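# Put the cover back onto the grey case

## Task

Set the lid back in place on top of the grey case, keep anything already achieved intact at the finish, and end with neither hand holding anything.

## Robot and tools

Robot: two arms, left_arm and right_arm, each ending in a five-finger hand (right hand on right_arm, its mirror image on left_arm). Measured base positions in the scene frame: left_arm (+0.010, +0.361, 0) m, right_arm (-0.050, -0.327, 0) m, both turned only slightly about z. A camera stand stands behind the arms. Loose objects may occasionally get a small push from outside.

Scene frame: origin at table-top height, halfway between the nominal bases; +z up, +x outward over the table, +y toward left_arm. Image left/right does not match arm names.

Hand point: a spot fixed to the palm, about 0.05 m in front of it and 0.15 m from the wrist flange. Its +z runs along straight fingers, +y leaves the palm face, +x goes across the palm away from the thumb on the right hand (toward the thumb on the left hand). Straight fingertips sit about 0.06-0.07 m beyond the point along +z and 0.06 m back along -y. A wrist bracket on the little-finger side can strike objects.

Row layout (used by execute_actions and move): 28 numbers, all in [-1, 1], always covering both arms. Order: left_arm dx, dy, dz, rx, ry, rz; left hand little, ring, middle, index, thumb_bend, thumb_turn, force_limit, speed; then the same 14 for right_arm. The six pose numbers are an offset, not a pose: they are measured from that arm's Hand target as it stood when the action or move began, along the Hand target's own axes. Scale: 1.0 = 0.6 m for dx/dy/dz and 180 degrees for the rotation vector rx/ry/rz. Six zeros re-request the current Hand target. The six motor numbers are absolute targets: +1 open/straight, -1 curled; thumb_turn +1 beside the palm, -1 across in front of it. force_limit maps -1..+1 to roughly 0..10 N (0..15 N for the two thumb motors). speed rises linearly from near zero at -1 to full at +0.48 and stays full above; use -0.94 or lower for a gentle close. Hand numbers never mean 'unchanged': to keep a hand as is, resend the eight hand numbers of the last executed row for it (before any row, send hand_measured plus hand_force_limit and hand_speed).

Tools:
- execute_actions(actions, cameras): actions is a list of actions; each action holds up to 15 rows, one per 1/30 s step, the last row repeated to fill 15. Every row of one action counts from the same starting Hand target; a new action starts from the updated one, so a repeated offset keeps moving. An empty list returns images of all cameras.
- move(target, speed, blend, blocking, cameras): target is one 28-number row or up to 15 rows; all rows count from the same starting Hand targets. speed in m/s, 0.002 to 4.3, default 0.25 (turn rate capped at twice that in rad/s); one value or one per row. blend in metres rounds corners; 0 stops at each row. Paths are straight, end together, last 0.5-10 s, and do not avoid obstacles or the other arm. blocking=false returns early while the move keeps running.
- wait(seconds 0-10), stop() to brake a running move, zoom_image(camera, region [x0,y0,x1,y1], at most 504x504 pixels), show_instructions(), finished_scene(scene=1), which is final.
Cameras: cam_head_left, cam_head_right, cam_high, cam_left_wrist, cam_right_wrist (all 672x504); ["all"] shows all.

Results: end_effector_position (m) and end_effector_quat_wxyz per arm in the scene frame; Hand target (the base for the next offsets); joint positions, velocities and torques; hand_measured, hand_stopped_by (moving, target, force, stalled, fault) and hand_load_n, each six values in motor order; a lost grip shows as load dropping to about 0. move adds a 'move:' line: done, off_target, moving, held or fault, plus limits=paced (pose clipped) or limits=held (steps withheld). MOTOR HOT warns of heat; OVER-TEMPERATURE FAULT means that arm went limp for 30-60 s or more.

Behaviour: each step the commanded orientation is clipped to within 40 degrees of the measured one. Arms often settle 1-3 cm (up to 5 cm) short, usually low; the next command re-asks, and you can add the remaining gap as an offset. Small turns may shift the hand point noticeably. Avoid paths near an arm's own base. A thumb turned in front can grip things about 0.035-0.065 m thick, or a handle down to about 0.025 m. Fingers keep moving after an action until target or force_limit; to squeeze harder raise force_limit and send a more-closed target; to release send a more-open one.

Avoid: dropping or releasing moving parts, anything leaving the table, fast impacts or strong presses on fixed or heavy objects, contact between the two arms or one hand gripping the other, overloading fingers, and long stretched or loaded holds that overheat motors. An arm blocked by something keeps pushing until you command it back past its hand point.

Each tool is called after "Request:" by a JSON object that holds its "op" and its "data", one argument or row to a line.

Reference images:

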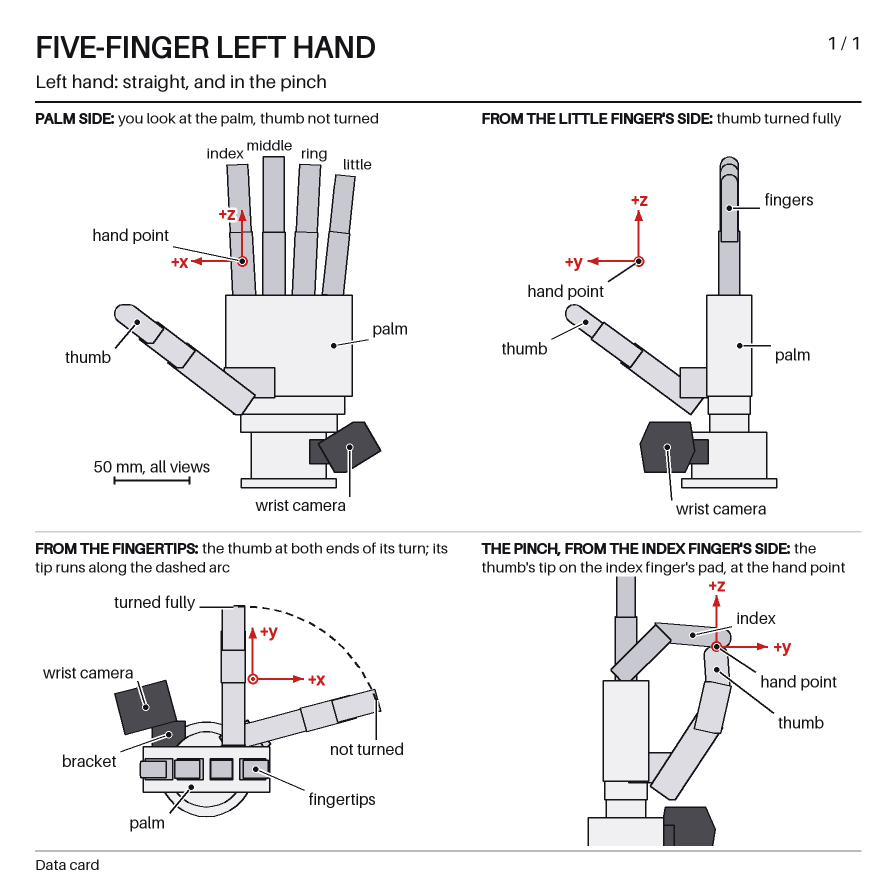

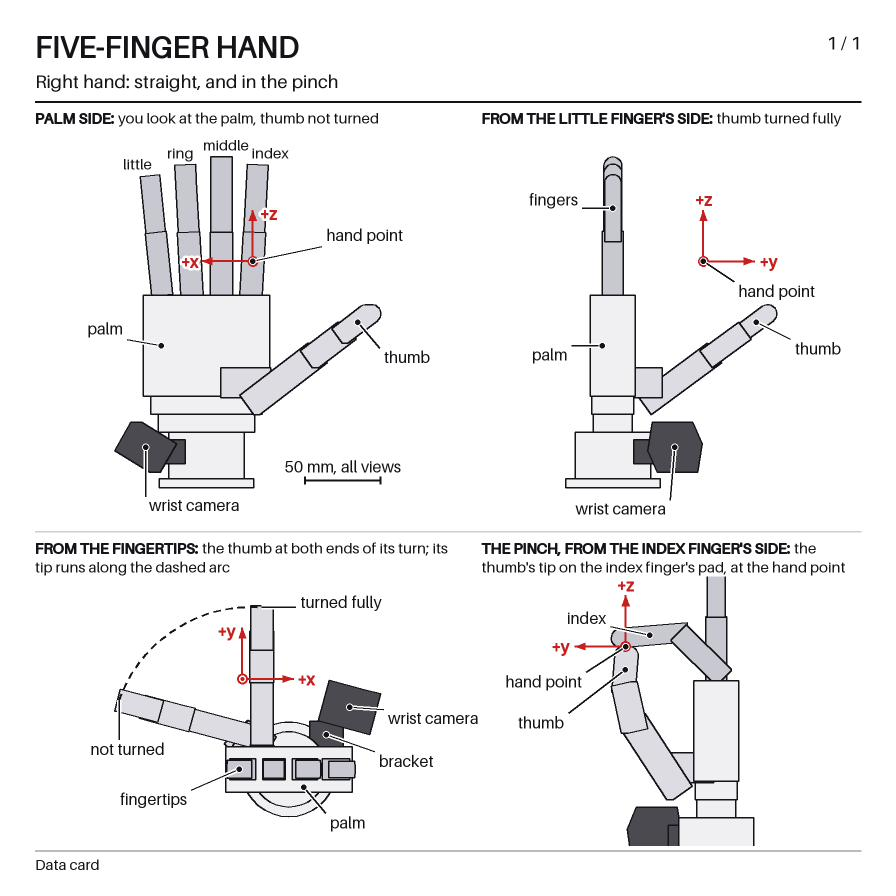

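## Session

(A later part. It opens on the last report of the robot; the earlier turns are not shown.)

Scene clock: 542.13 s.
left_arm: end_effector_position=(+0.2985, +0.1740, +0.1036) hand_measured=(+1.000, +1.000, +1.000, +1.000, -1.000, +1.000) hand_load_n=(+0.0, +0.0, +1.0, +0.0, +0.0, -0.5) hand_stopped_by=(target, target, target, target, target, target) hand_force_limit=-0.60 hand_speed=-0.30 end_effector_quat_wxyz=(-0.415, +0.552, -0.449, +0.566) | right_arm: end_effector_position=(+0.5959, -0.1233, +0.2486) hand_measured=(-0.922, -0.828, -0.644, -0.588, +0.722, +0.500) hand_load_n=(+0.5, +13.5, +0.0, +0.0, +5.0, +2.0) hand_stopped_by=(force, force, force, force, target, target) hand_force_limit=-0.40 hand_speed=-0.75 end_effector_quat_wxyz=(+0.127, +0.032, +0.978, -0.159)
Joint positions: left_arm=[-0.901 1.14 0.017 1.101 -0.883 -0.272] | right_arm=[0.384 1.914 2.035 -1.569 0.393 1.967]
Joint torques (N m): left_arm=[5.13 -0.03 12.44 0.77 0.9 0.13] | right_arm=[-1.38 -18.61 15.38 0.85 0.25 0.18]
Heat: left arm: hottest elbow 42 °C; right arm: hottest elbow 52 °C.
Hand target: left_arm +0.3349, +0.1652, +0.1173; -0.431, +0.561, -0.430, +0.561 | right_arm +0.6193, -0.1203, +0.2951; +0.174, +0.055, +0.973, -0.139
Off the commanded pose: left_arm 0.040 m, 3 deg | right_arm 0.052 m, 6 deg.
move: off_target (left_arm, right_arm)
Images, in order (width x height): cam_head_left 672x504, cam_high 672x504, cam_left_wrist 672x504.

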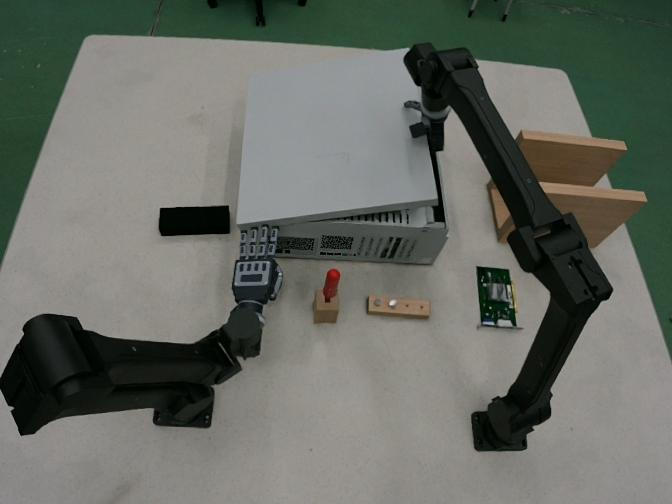

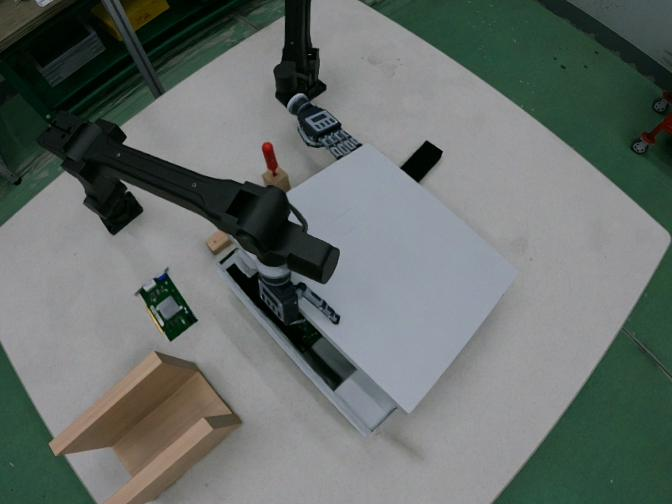

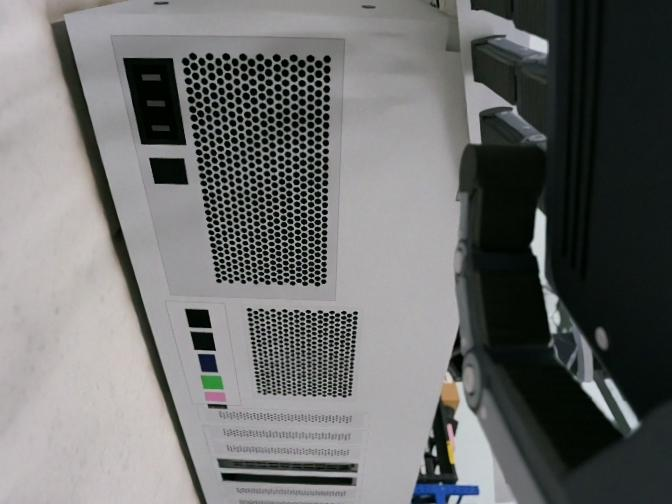

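Request:
{"op": "move", "data": {
  "target": [
    [0.0,0.0,-0.0667,0,0,0,1,1,1,1,-1,1,-0.6,-0.3,0,0,0,0,0,0,-0.95,-0.95,-0.95,-0.9,0.72,0.5,-0.4,-0.75]
  ],
  "speed": 0.06,
  "cameras": ["cam_head_left", "cam_high", "cam_left_wrist"]
}}

Request:
{"op": "zoom_image", "data": {
  "camera": "cam_left_wrist",
  "region": [300, 0, 600, 300]
}}

Request:
{"op": "zoom_image", "data": {
  "camera": "cam_high",
  "region": [440, 240, 540, 340]
}}

Request:
{"op": "zoom_image", "data": {
  "camera": "cam_high",
  "region": [340, 350, 440, 450]
}}

Scene clock: 543.93 s.
left_arm: end_effector_position=(+0.2915, +0.1745, +0.1089) hand_measured=(+1.000, +1.000, +1.000, +1.000, -1.000, +1.000) hand_load_n=(+0.0, -0.5, +0.0, +0.0, +0.0, +0.0) hand_stopped_by=(target, target, target, target, target, target) hand_force_limit=-0.60 hand_speed=-0.30 end_effector_quat_wxyz=(-0.433, +0.563, -0.432, +0.555) | right_arm: end_effector_position=(+0.5971, -0.1228, +0.2505) hand_measured=(-0.922, -0.828, -0.644, -0.588, +0.722, +0.500) hand_load_n=(+0.0, +10.0, +0.0, +0.0, +5.5, -0.5) hand_stopped_by=(force, force, force, force, target, target) hand_force_limit=-0.40 hand_speed=-0.75 end_effector_quat_wxyz=(+0.130, +0.032, +0.978, -0.158)
Joint positions: left_arm=[-0.986 1.115 0.028 1.07 -1.026 -0.269] | right_arm=[0.384 1.914 2.039 -1.567 0.393 1.967]
Joint torques (N m): left_arm=[-0.85 -3.49 7.73 0.91 0.04 0.14] | right_arm=[-1.38 -18.67 15.21 0.77 0.27 0.17]
Heat: left arm: hottest elbow 42 °C; right arm: hottest elbow 52 °C.
Hand target: left_arm +0.2948, +0.1653, +0.1172; -0.431, +0.561, -0.430, +0.560 | right_arm +0.6192, -0.1204, +0.2952; +0.174, +0.055, +0.973, -0.139
Off the commanded pose: left_arm 0.013 m, 1 deg | right_arm 0.050 m, 6 deg.
move: off_target (left_arm, right_arm)
Images, in order (width x height): cam_head_left 672x504, cam_high 672x504, cam_left_wrist 672x504.

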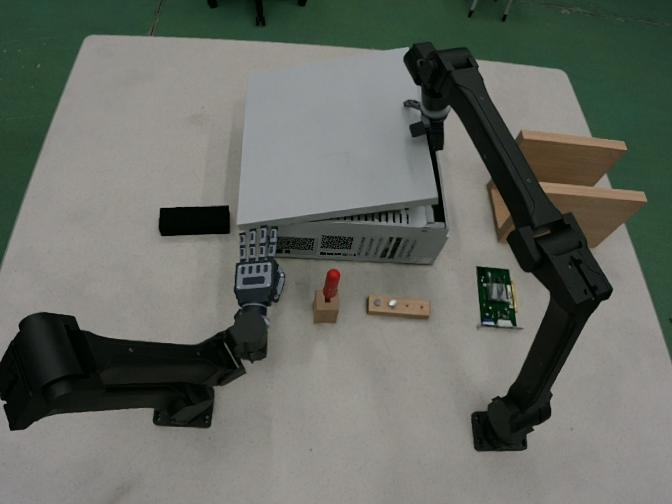

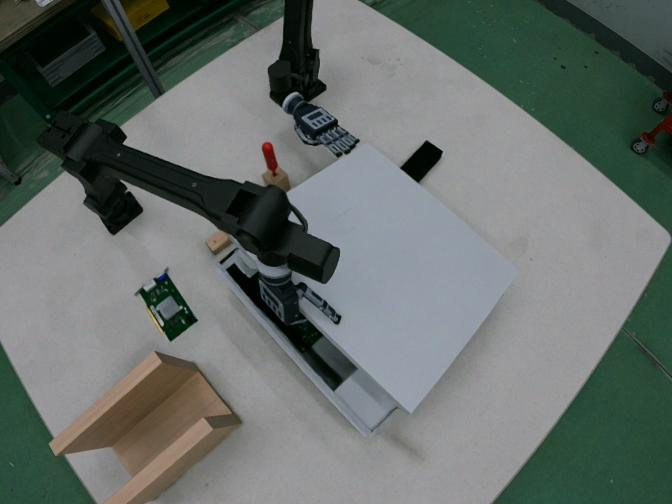

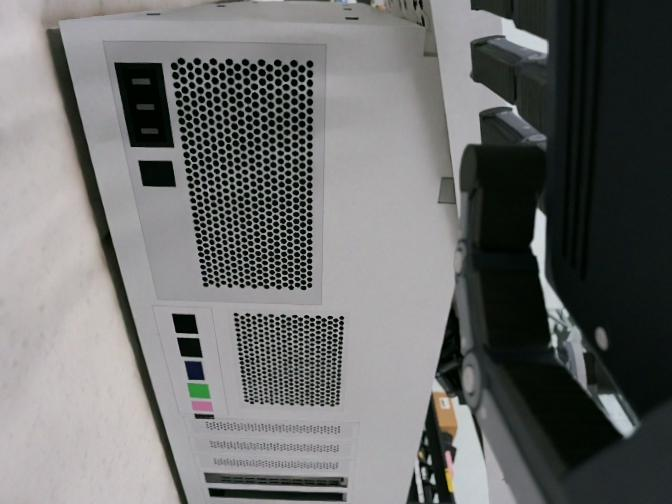

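Scaled by 1.680 from the camera's 672x504 image, which has a finer 960x720 frame.

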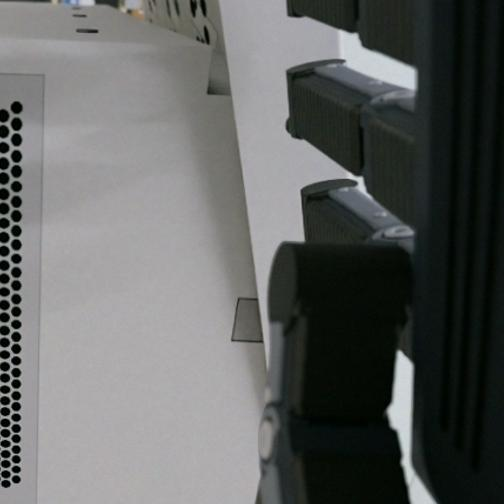

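Scaled by 5.040 from the camera's 672x504 image, which has a finer 960x720 frame.

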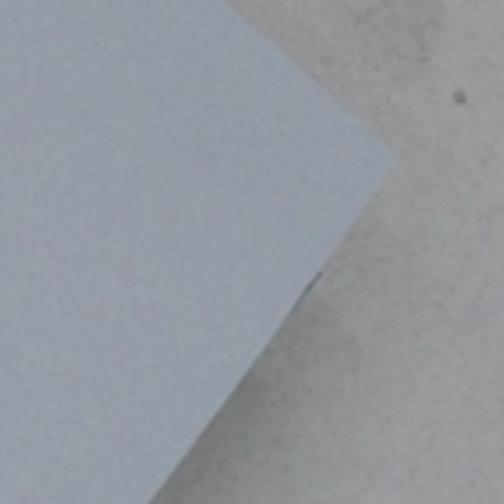

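Scaled by 5.040 from the camera's 672x504 image, which has a finer 960x720 frame.

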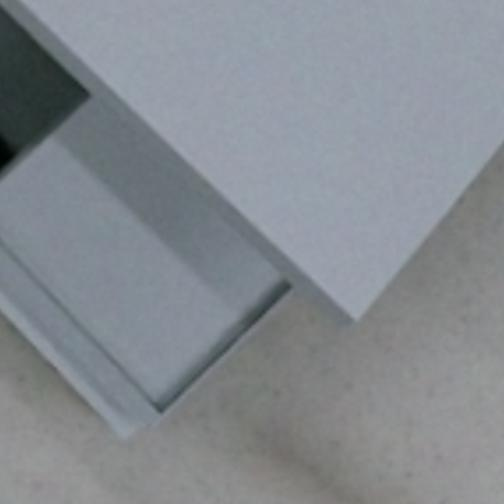

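Request:
{"op": "zoom_image", "data": {
  "camera": "cam_head_left",
  "region": [380, 170, 480, 250]
}}

Request:
{"op": "zoom_image", "data": {
  "camera": "cam_head_left",
  "region": [360, 40, 480, 120]
}}

Request:
{"op": "zoom_image", "data": {
  "camera": "cam_head_left",
  "region": [220, 40, 340, 120]
}}

Scaled by 5.040 from the camera's 672x504 image, which has a finer 960x720 frame.

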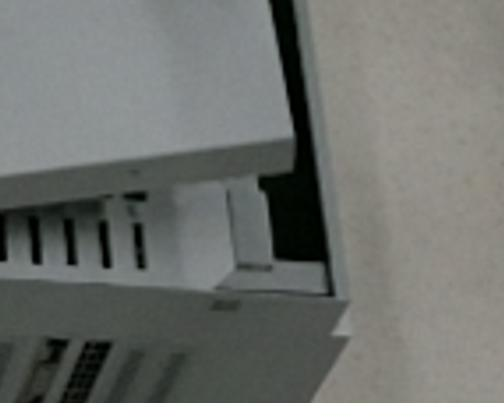

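Scaled by 4.200 from the camera's 672x504 image, which has a finer 960x720 frame.

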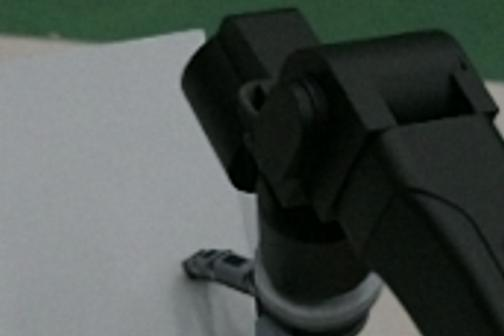

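Scaled by 4.200 from the camera's 672x504 image, which has a finer 960x720 frame.

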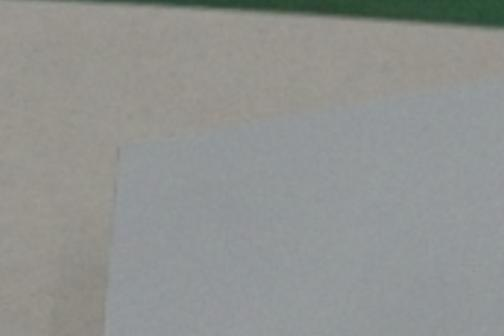

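Request:
{"op": "move", "data": {
  "target": [
    [0.0,0.0,-0.05,0,0,0,1,1,1,1,-1,1,-0.6,-0.3,0.0467,-0.0077,-0.0161,0,0,0,-0.95,-0.95,-0.95,-0.9,0.72,0.5,-0.4,-0.75]
  ],
  "speed": 0.06,
  "cameras": ["cam_head_left", "cam_high", "cam_left_wrist"]
}}

Request:
{"op": "zoom_image", "data": {
  "camera": "cam_left_wrist",
  "region": [300, 0, 600, 300]
}}

Request:
{"op": "zoom_image", "data": {
  "camera": "cam_high",
  "region": [440, 240, 540, 340]
}}

Request:
{"op": "zoom_image", "data": {
  "camera": "cam_high",
  "region": [340, 350, 440, 450]
}}

Scene clock: 550.00 s.
left_arm: end_effector_position=(+0.2671, +0.1656, +0.1189) hand_measured=(+1.000, +1.000, +1.000, +1.000, -1.000, +1.000) hand_load_n=(+0.0, +0.0, +0.0, +0.0, +0.0, -0.5) hand_stopped_by=(target, target, target, target, target, target) hand_force_limit=-0.60 hand_speed=-0.30 end_effector_quat_wxyz=(-0.430, +0.564, -0.424, +0.563) | right_arm: end_effector_position=(+0.5901, -0.1222, +0.2600) hand_measured=(-0.922, -0.828, -0.644, -0.588, +0.720, +0.500) hand_load_n=(+0.5, +2.5, +0.5, +0.5, +0.0, +0.0) hand_stopped_by=(force, force, force, force, target, target) hand_force_limit=-0.40 hand_speed=-0.75 end_effector_quat_wxyz=(+0.142, +0.041, +0.977, -0.152)
Joint positions: left_arm=[-1.144 1.037 0.023 1.026 -1.184 -0.263] | right_arm=[0.389 1.874 1.997 -1.543 0.392 1.986]
Joint torques (N m): left_arm=[-0.56 -3.02 6.11 0.83 0.05 0.04] | right_arm=[-0.44 -21.13 9.47 0.96 0.43 0.18]
Heat: left arm: hottest elbow 42 °C; right arm: hottest elbow 52 °C.
Hand target: left_arm +0.2648, +0.1652, +0.1173; -0.431, +0.561, -0.430, +0.561 | right_arm +0.5893, -0.1203, +0.2950; +0.174, +0.055, +0.973, -0.139
Off the commanded pose: left_arm 0.003 m, 1 deg | right_arm 0.035 m, 4 deg.
move: off_target (right_arm)
Images, in order (width x height): cam_head_left 672x504, cam_high 672x504, cam_left_wrist 672x504.

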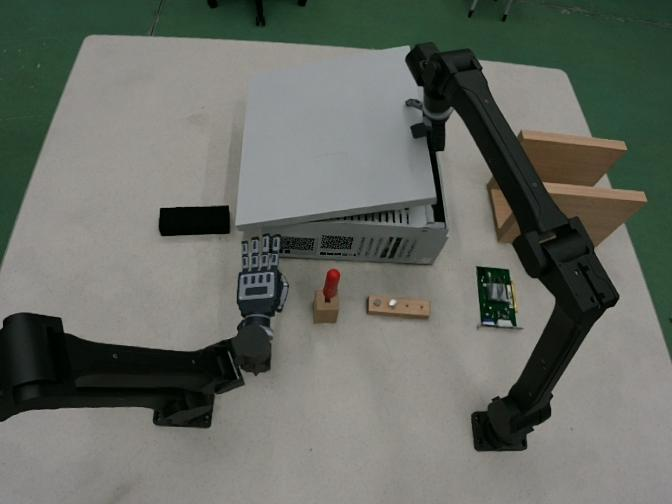

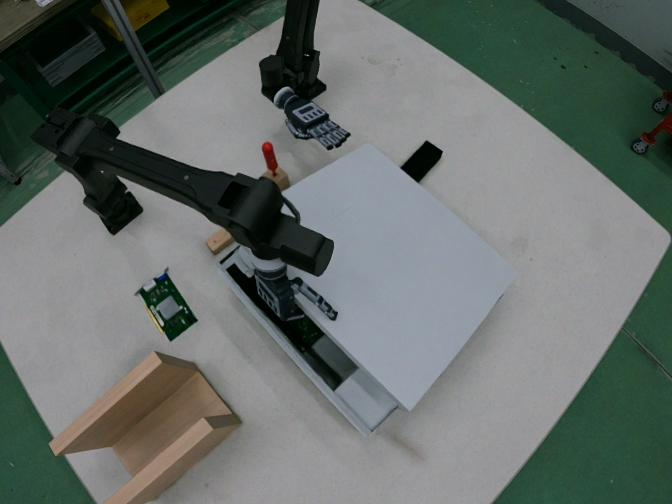

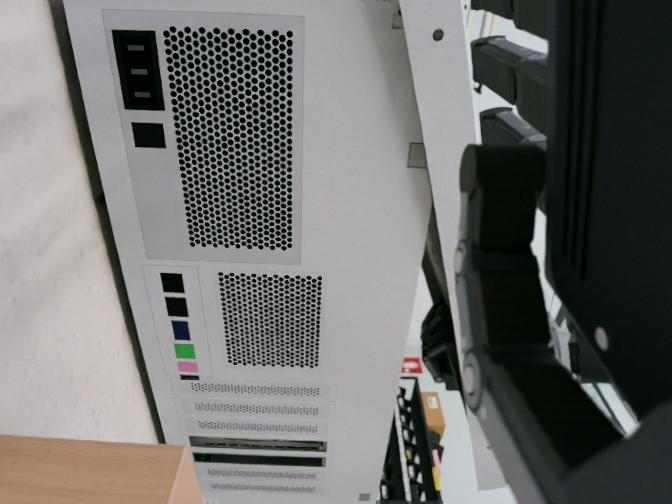

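Scaled by 1.680 from the camera's 672x504 image, which has a finer 960x720 frame.

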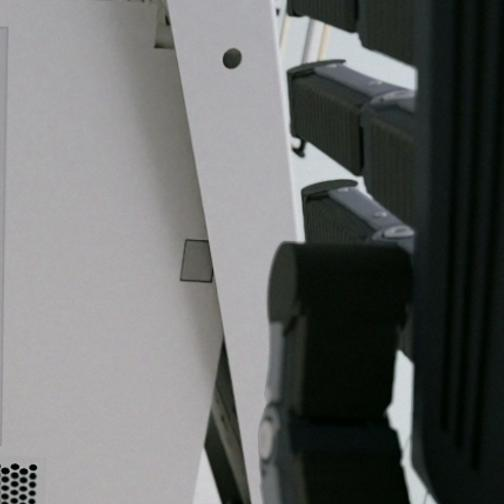

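Scaled by 5.040 from the camera's 672x504 image, which has a finer 960x720 frame.

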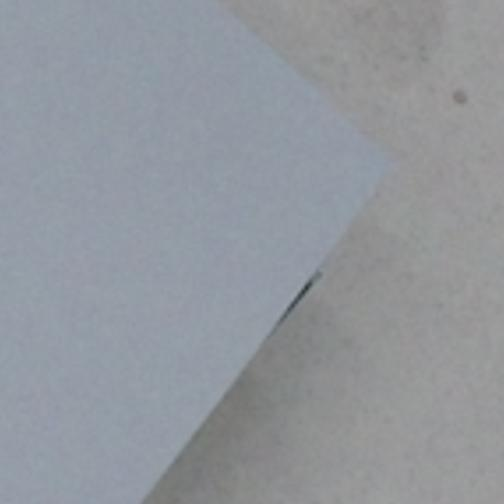

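Scaled by 5.040 from the camera's 672x504 image, which has a finer 960x720 frame.

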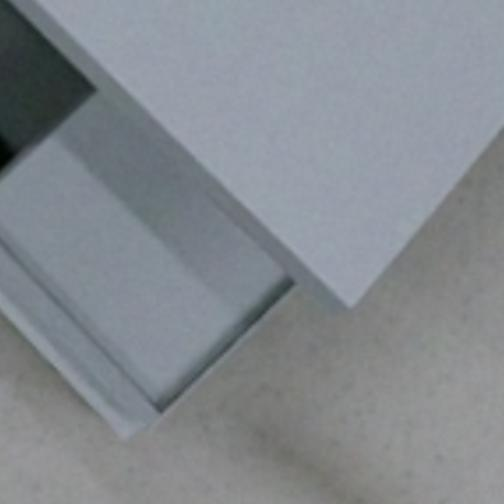

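Request:
{"op": "move", "data": {
  "target": [
    [0.0,0.0,0.0,0,0,0,1,1,1,1,-1,1,-0.6,-0.3,0.0177,0.0126,0.0451,0,0,0,-0.95,-0.95,-0.95,-0.9,0.72,0.5,-0.4,-0.75]
  ],
  "speed": 0.05,
  "cameras": ["cam_head_left", "cam_high", "cam_left_wrist"]
}}

Request:
{"op": "zoom_image", "data": {
  "camera": "cam_head_left",
  "region": [380, 100, 480, 250]
}}

Request:
{"op": "zoom_image", "data": {
  "camera": "cam_high",
  "region": [350, 270, 530, 450]
}}

Scene clock: 552.77 s.
left_arm: end_effector_position=(+0.2670, +0.1659, +0.1187) hand_measured=(+1.000, +1.000, +1.000, +1.000, -1.000, +1.000) hand_load_n=(+0.0, +0.0, +0.0, +0.0, +0.0, +0.0) hand_stopped_by=(target, target, target, target, target, target) hand_force_limit=-0.60 hand_speed=-0.30 end_effector_quat_wxyz=(-0.431, +0.564, -0.425, +0.562) | right_arm: end_effector_position=(+0.5884, -0.1233, +0.2352) hand_measured=(-0.922, -0.828, -0.644, -0.588, +0.720, +0.500) hand_load_n=(+0.0, +0.0, +0.0, +3.0, +1.5, +2.0) hand_stopped_by=(force, force, force, force, target, target) hand_force_limit=-0.40 hand_speed=-0.75 end_effector_quat_wxyz=(+0.146, +0.046, +0.977, -0.150)
Joint positions: left_arm=[-1.144 1.033 0.023 1.019 -1.184 -0.263] | right_arm=[0.389 1.855 1.903 -1.461 0.392 1.996]
Joint torques (N m): left_arm=[-1.08 -2.43 6.06 0.87 0.08 0.02] | right_arm=[-0.44 -20.48 9.39 1.07 0.46 0.1]
Heat: left arm: hottest elbow 42 °C; right arm: hottest elbow 51 °C.
Hand target: left_arm +0.2648, +0.1651, +0.1173; -0.431, +0.561, -0.430, +0.561 | right_arm +0.5893, -0.1203, +0.2650; +0.174, +0.055, +0.973, -0.139
Off the commanded pose: left_arm 0.003 m, 1 deg | right_arm 0.030 m, 4 deg.
move: off_target (right_arm)
Images, in order (width x height): cam_head_left 672x504, cam_high 672x504, cam_left_wrist 672x504.

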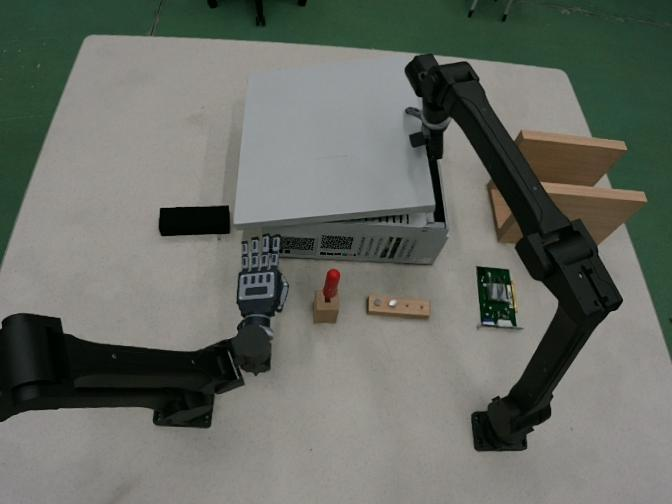

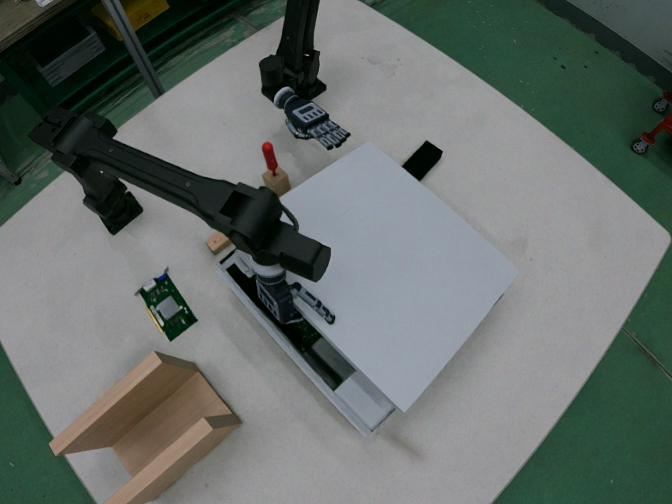

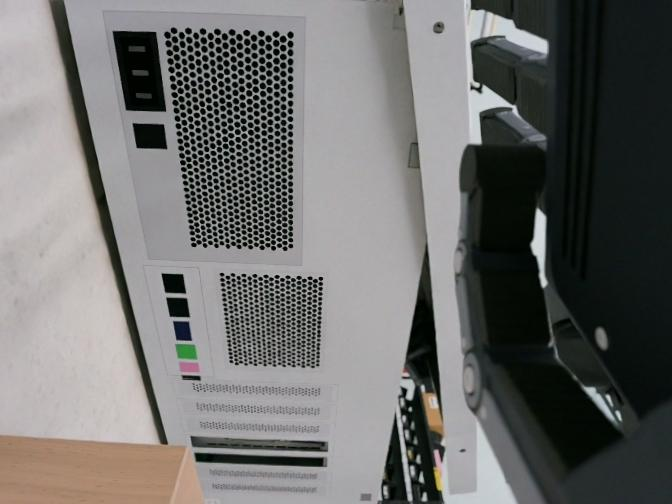

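Scaled by 3.360 from the camera's 672x504 image, which has a finer 960x720 frame.

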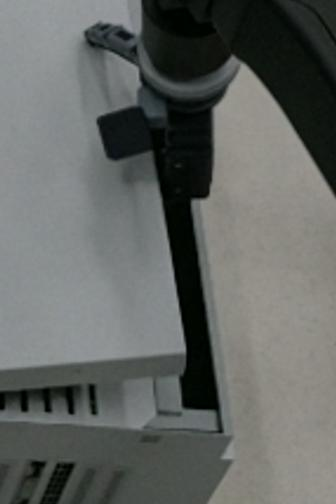

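Scaled by 2.800 from the camera's 672x504 image, which has a finer 960x720 frame.

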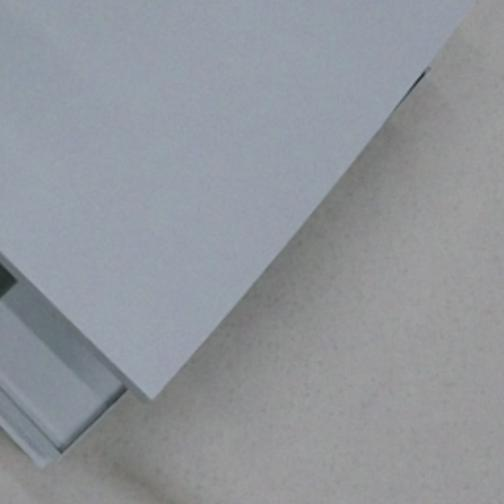

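Request:
{"op": "move", "data": {
  "target": [
    [0.0,0.0,0.0,0,0,0,1,1,1,1,-1,1,-0.6,-0.3,-0.0029,-0.0478,0.0145,0,0,0,-0.95,-0.95,-0.95,-0.9,0.72,0.5,-0.4,-0.75]
  ],
  "speed": 0.05,
  "cameras": ["cam_head_left", "cam_high", "cam_left_wrist"]
}}

Request:
{"op": "zoom_image", "data": {
  "camera": "cam_head_left",
  "region": [220, 100, 320, 250]
}}

Request:
{"op": "zoom_image", "data": {
  "camera": "cam_high",
  "region": [350, 270, 530, 450]
}}

Scene clock: 554.60 s.
left_arm: end_effector_position=(+0.2670, +0.1659, +0.1187) hand_measured=(+1.000, +1.000, +1.000, +1.000, -1.000, +1.000) hand_load_n=(+0.0, +0.0, +0.0, +0.0, +0.0, +0.0) hand_stopped_by=(target, target, target, target, target, target) hand_force_limit=-0.60 hand_speed=-0.30 end_effector_quat_wxyz=(-0.431, +0.564, -0.425, +0.562) | right_arm: end_effector_position=(+0.5837, -0.1280, +0.2308) hand_measured=(-0.922, -0.828, -0.644, -0.588, +0.720, +0.500) hand_load_n=(+0.0, +0.0, +0.0, +3.0, +1.5, +2.0) hand_stopped_by=(force, force, force, force, target, target) hand_force_limit=-0.40 hand_speed=-0.75 end_effector_quat_wxyz=(+0.148, +0.036, +0.978, -0.144)
Joint positions: left_arm=[-1.144 1.033 0.023 1.019 -1.184 -0.263] | right_arm=[0.379 1.829 1.853 -1.421 0.379 1.963]
Joint torques (N m): left_arm=[-1.14 -3.08 6.05 0.79 0.05 0.02] | right_arm=[-3.43 -20.84 9.44 0.88 0.64 -0.07]
Heat: left arm: hottest elbow 42 °C; right arm: hottest elbow 51 °C.
Hand target: left_arm +0.2648, +0.1651, +0.1173; -0.431, +0.561, -0.430, +0.561 | right_arm +0.5894, -0.1504, +0.2649; +0.174, +0.055, +0.973, -0.139
Off the commanded pose: left_arm 0.003 m, 1 deg | right_arm 0.041 m, 4 deg.
move: off_target (right_arm)
Images, in order (width x height): cam_head_left 672x504, cam_high 672x504, cam_left_wrist 672x504.

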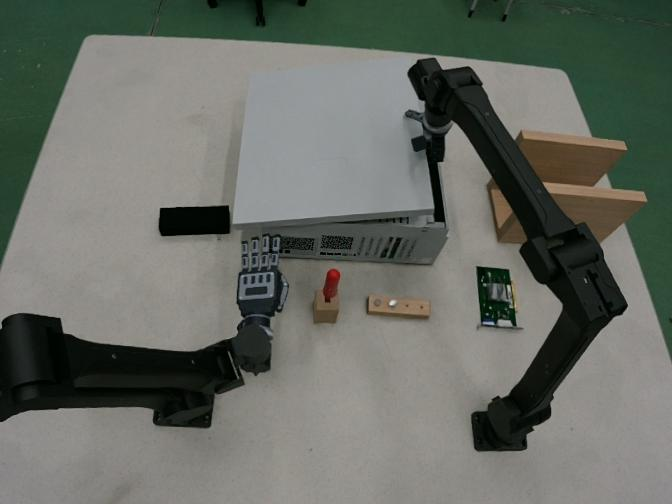

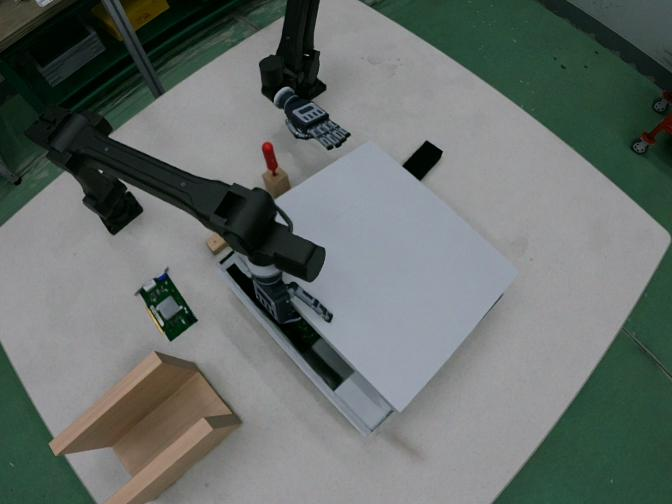

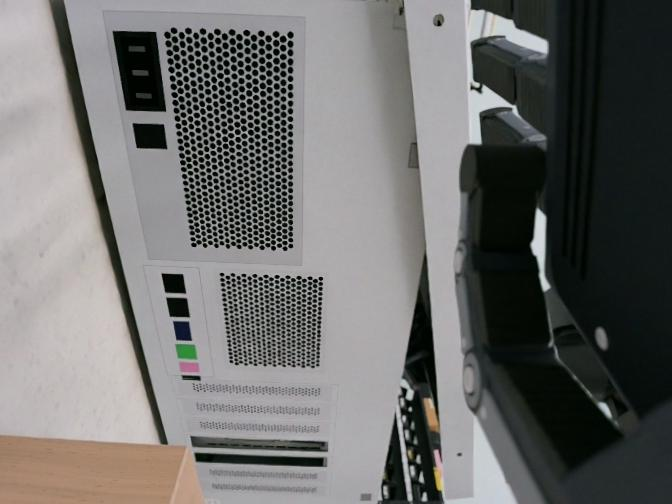

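Scaled by 3.360 from the camera's 672x504 image, which has a finer 960x720 frame.

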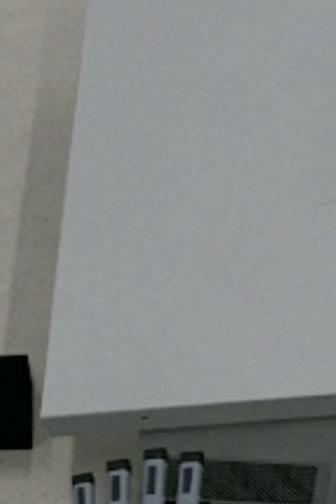

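Scaled by 2.800 from the camera's 672x504 image, which has a finer 960x720 frame.

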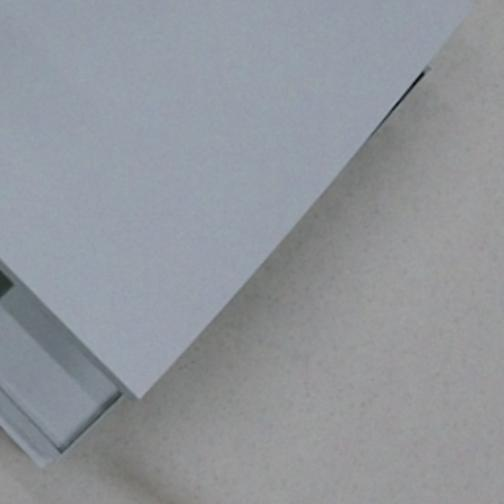

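Request:
{"op": "move", "data": {
  "target": [
    [0.0,0.0,0.0,0,0,0,1,1,1,1,-1,1,-0.6,-0.3,-0.0125,-0.0327,0.0048,0,0,0,-0.95,-0.95,-0.95,-0.9,0.72,0.5,-0.4,-0.75]
  ],
  "speed": 0.05,
  "cameras": ["cam_head_left", "cam_high"]
}}

Request:
{"op": "zoom_image", "data": {
  "camera": "cam_head_left",
  "region": [220, 100, 320, 250]
}}

Request:
{"op": "zoom_image", "data": {
  "camera": "cam_high",
  "region": [350, 270, 530, 450]
}}

Scene clock: 556.07 s.
left_arm: end_effector_position=(+0.2670, +0.1659, +0.1187) hand_measured=(+1.000, +1.000, +1.000, +1.000, -1.000, +1.000) hand_load_n=(+0.0, +0.0, +0.0, +0.0, +0.0, +0.0) hand_stopped_by=(target, target, target, target, target, target) hand_force_limit=-0.60 hand_speed=-0.30 end_effector_quat_wxyz=(-0.431, +0.564, -0.425, +0.562) | right_arm: end_effector_position=(+0.5868, -0.1467, +0.2344) hand_measured=(-0.922, -0.828, -0.644, -0.588, +0.722, +0.500) hand_load_n=(+0.0, +0.0, +0.0, +4.0, +3.0, +0.5) hand_stopped_by=(force, force, force, force, target, target) hand_force_limit=-0.40 hand_speed=-0.75 end_effector_quat_wxyz=(+0.144, +0.031, +0.979, -0.143)
Joint positions: left_arm=[-1.144 1.033 0.023 1.019 -1.184 -0.263] | right_arm=[0.344 1.821 1.853 -1.419 0.368 1.917]
Joint torques (N m): left_arm=[-0.91 -2.32 6.12 0.79 0.09 0.05] | right_arm=[-3.43 -20.6 9.72 1.01 0.7 -0.01]
Heat: left arm: hottest elbow 41 °C; right arm: hottest elbow 51 °C.
Hand target: left_arm +0.2648, +0.1651, +0.1173; -0.431, +0.561, -0.430, +0.561 | right_arm +0.5942, -0.1704, +0.2700; +0.174, +0.055, +0.973, -0.139
Off the commanded pose: left_arm 0.003 m, 1 deg | right_arm 0.043 m, 4 deg.
move: off_target (right_arm)
Images, in order (width x height): cam_head_left 672x504, cam_high 672x504.

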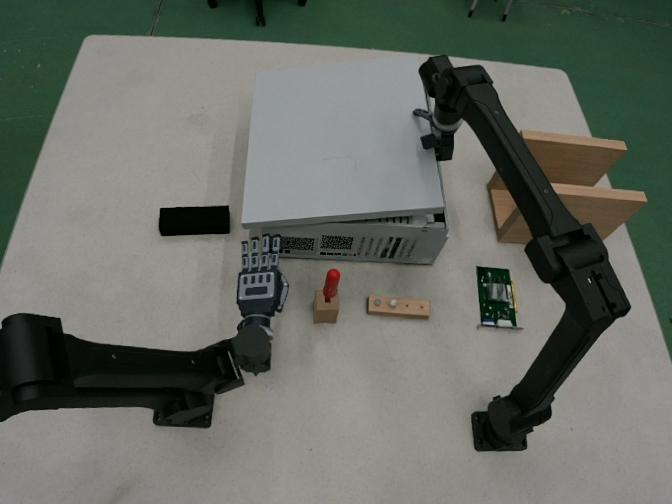

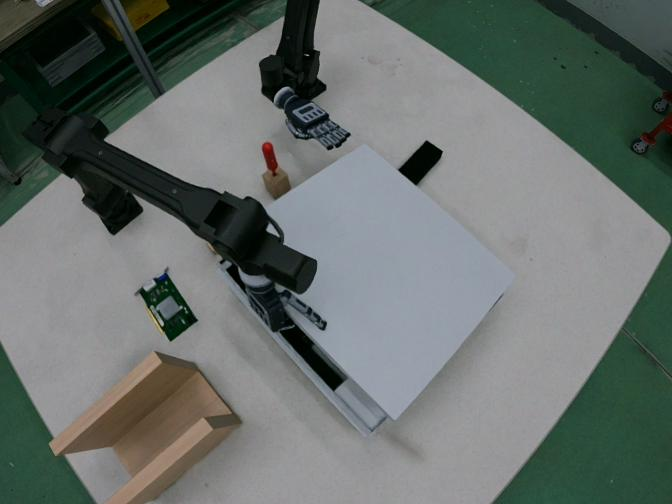

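Scaled by 3.360 from the camera's 672x504 image, which has a finer 960x720 frame.

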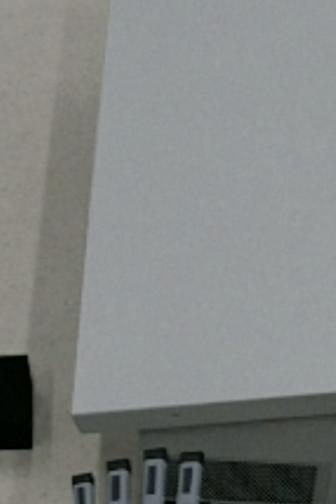

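Scaled by 2.800 from the camera's 672x504 image, which has a finer 960x720 frame.

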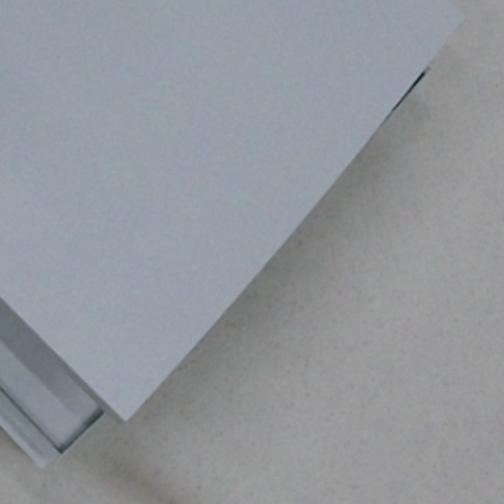

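Request:
{"op": "move", "data": {
  "target": [
    [0.0,0.0,0.0,0,0,0,1,1,1,1,-1,1,-0.6,-0.3,-0.0158,-0.0537,0.0213,0,0,0,-0.95,-0.95,-0.95,-0.9,0.72,0.5,-0.4,-0.75]
  ],
  "speed": 0.05,
  "cameras": ["cam_head_left", "cam_high", "cam_left_wrist"]
}}

Request:
{"op": "zoom_image", "data": {
  "camera": "cam_head_left",
  "region": [220, 160, 320, 260]
}}

Request:
{"op": "zoom_image", "data": {
  "camera": "cam_high",
  "region": [350, 270, 530, 450]
}}

Request:
{"op": "zoom_image", "data": {
  "camera": "cam_head_left",
  "region": [380, 100, 480, 250]
}}

Scene clock: 558.57 s.
left_arm: end_effector_position=(+0.2670, +0.1659, +0.1187) hand_measured=(+1.000, +1.000, +1.000, +1.000, -1.000, +1.000) hand_load_n=(+0.0, +0.0, -0.5, +0.0, +0.0, +0.0) hand_stopped_by=(target, target, target, target, target, target) hand_force_limit=-0.60 hand_speed=-0.30 end_effector_quat_wxyz=(-0.431, +0.564, -0.425, +0.562) | right_arm: end_effector_position=(+0.5947, -0.1796, +0.2343) hand_measured=(-0.922, -0.828, -0.644, -0.588, +0.722, +0.500) hand_load_n=(+0.0, +0.0, +0.0, +5.0, +4.0, -0.5) hand_stopped_by=(force, force, force, force, target, target) hand_force_limit=-0.40 hand_speed=-0.75 end_effector_quat_wxyz=(+0.143, +0.028, +0.979, -0.141)
Joint positions: left_arm=[-1.144 1.033 0.023 1.019 -1.184 -0.263] | right_arm=[0.283 1.813 1.841 -1.393 0.351 1.848]
Joint torques (N m): left_arm=[-1.03 -2.49 6.05 0.87 0.07 0.05] | right_arm=[-3.66 -20.48 9.78 1.11 0.73 0.02]
Heat: left arm: hottest elbow 41 °C; right arm: hottest elbow 50 °C.
Hand target: left_arm +0.2648, +0.1651, +0.1173; -0.431, +0.561, -0.430, +0.561 | right_arm +0.6022, -0.2055, +0.2701; +0.174, +0.055, +0.973, -0.139
Off the commanded pose: left_arm 0.003 m, 1 deg | right_arm 0.045 m, 5 deg.
move: off_target (right_arm)
Images, in order (width x height): cam_head_left 672x504, cam_high 672x504, cam_left_wrist 672x504.

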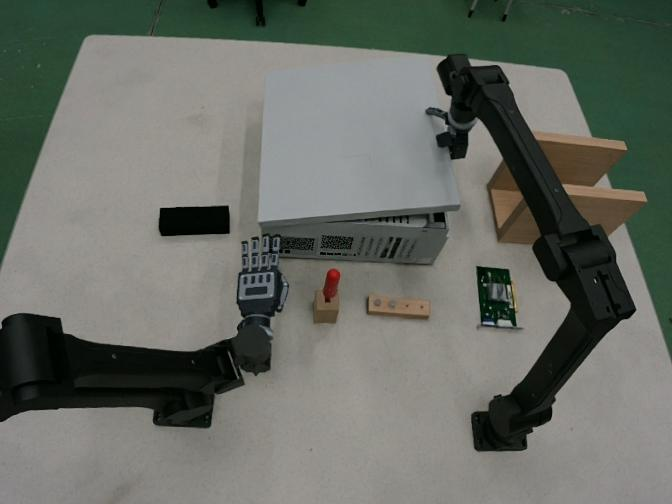

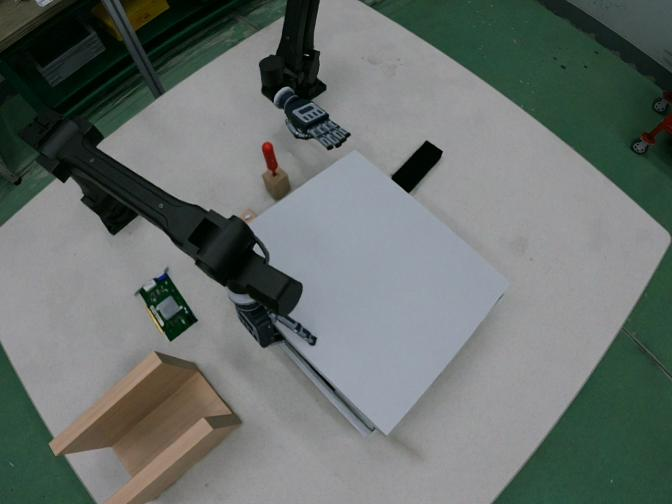

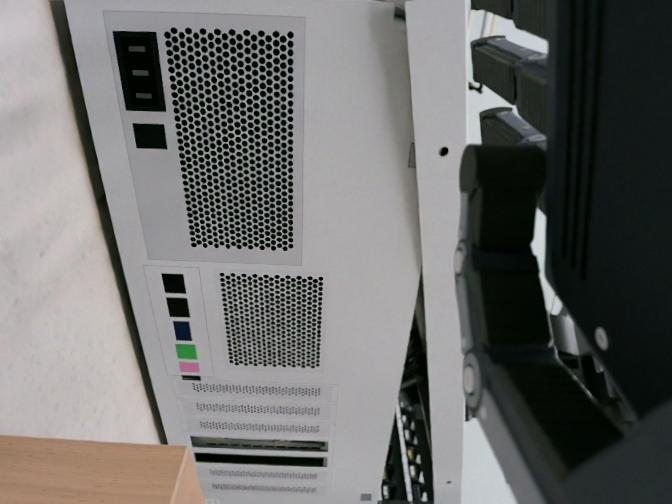

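Scaled by 5.040 from the camera's 672x504 image, which has a finer 960x720 frame.

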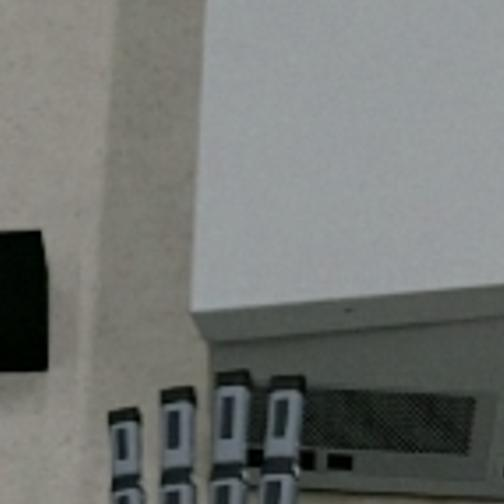

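Scaled by 2.800 from the camera's 672x504 image, which has a finer 960x720 frame.

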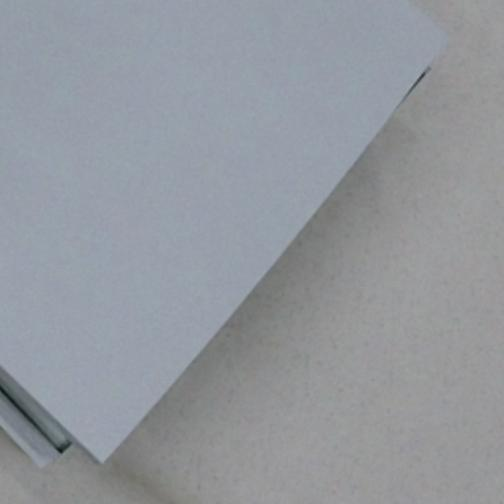

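Scaled by 3.360 from the camera's 672x504 image, which has a finer 960x720 frame.

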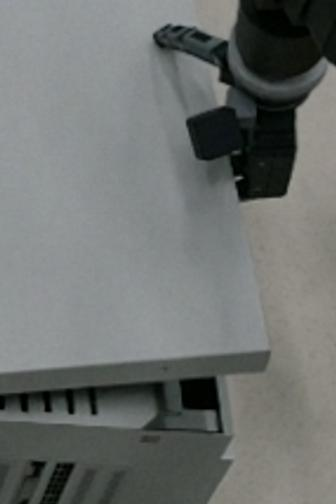

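Request:
{"op": "zoom_image", "data": {
  "camera": "cam_left_wrist",
  "region": [320, 0, 560, 240]
}}

Request:
{"op": "zoom_image", "data": {
  "camera": "cam_left_wrist",
  "region": [320, 264, 560, 504]
}}

Request:
{"op": "zoom_image", "data": {
  "camera": "cam_high",
  "region": [440, 220, 560, 340]
}}

Request:
{"op": "zoom_image", "data": {
  "camera": "cam_high",
  "region": [320, 360, 420, 460]
}}

Scaled by 2.100 from the camera's 672x504 image, which has a finer 960x720 frame.

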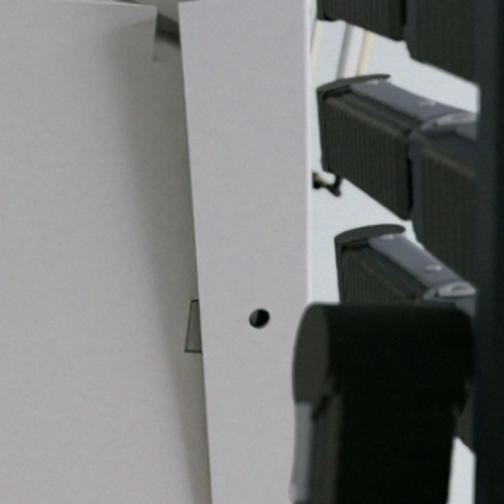

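Scaled by 2.100 from the camera's 672x504 image, which has a finer 960x720 frame.

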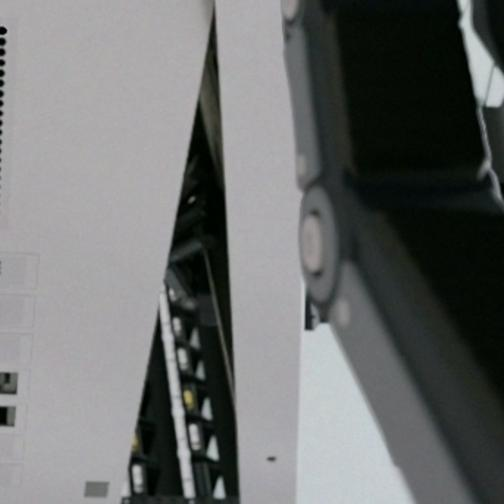

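Scaled by 4.200 from the camera's 672x504 image, which has a finer 960x720 frame.

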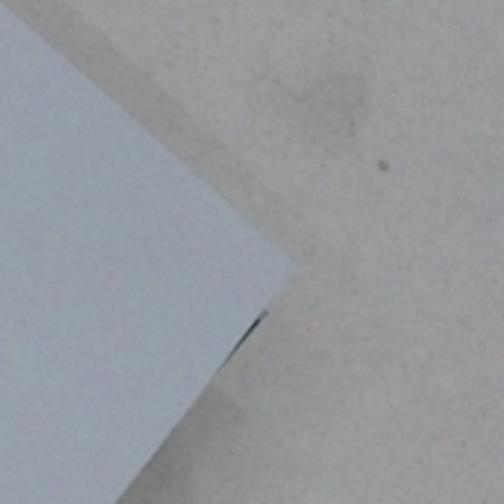

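Scaled by 5.040 from the camera's 672x504 image, which has a finer 960x720 frame.

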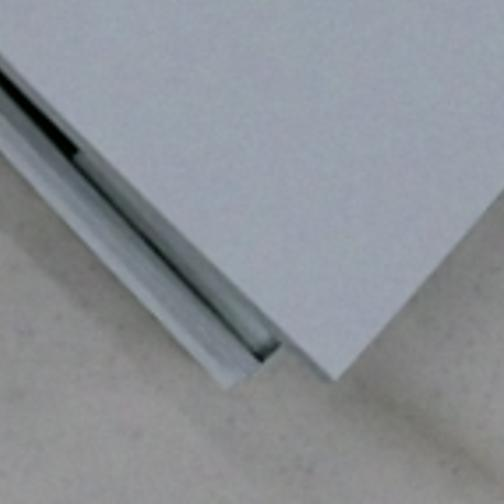

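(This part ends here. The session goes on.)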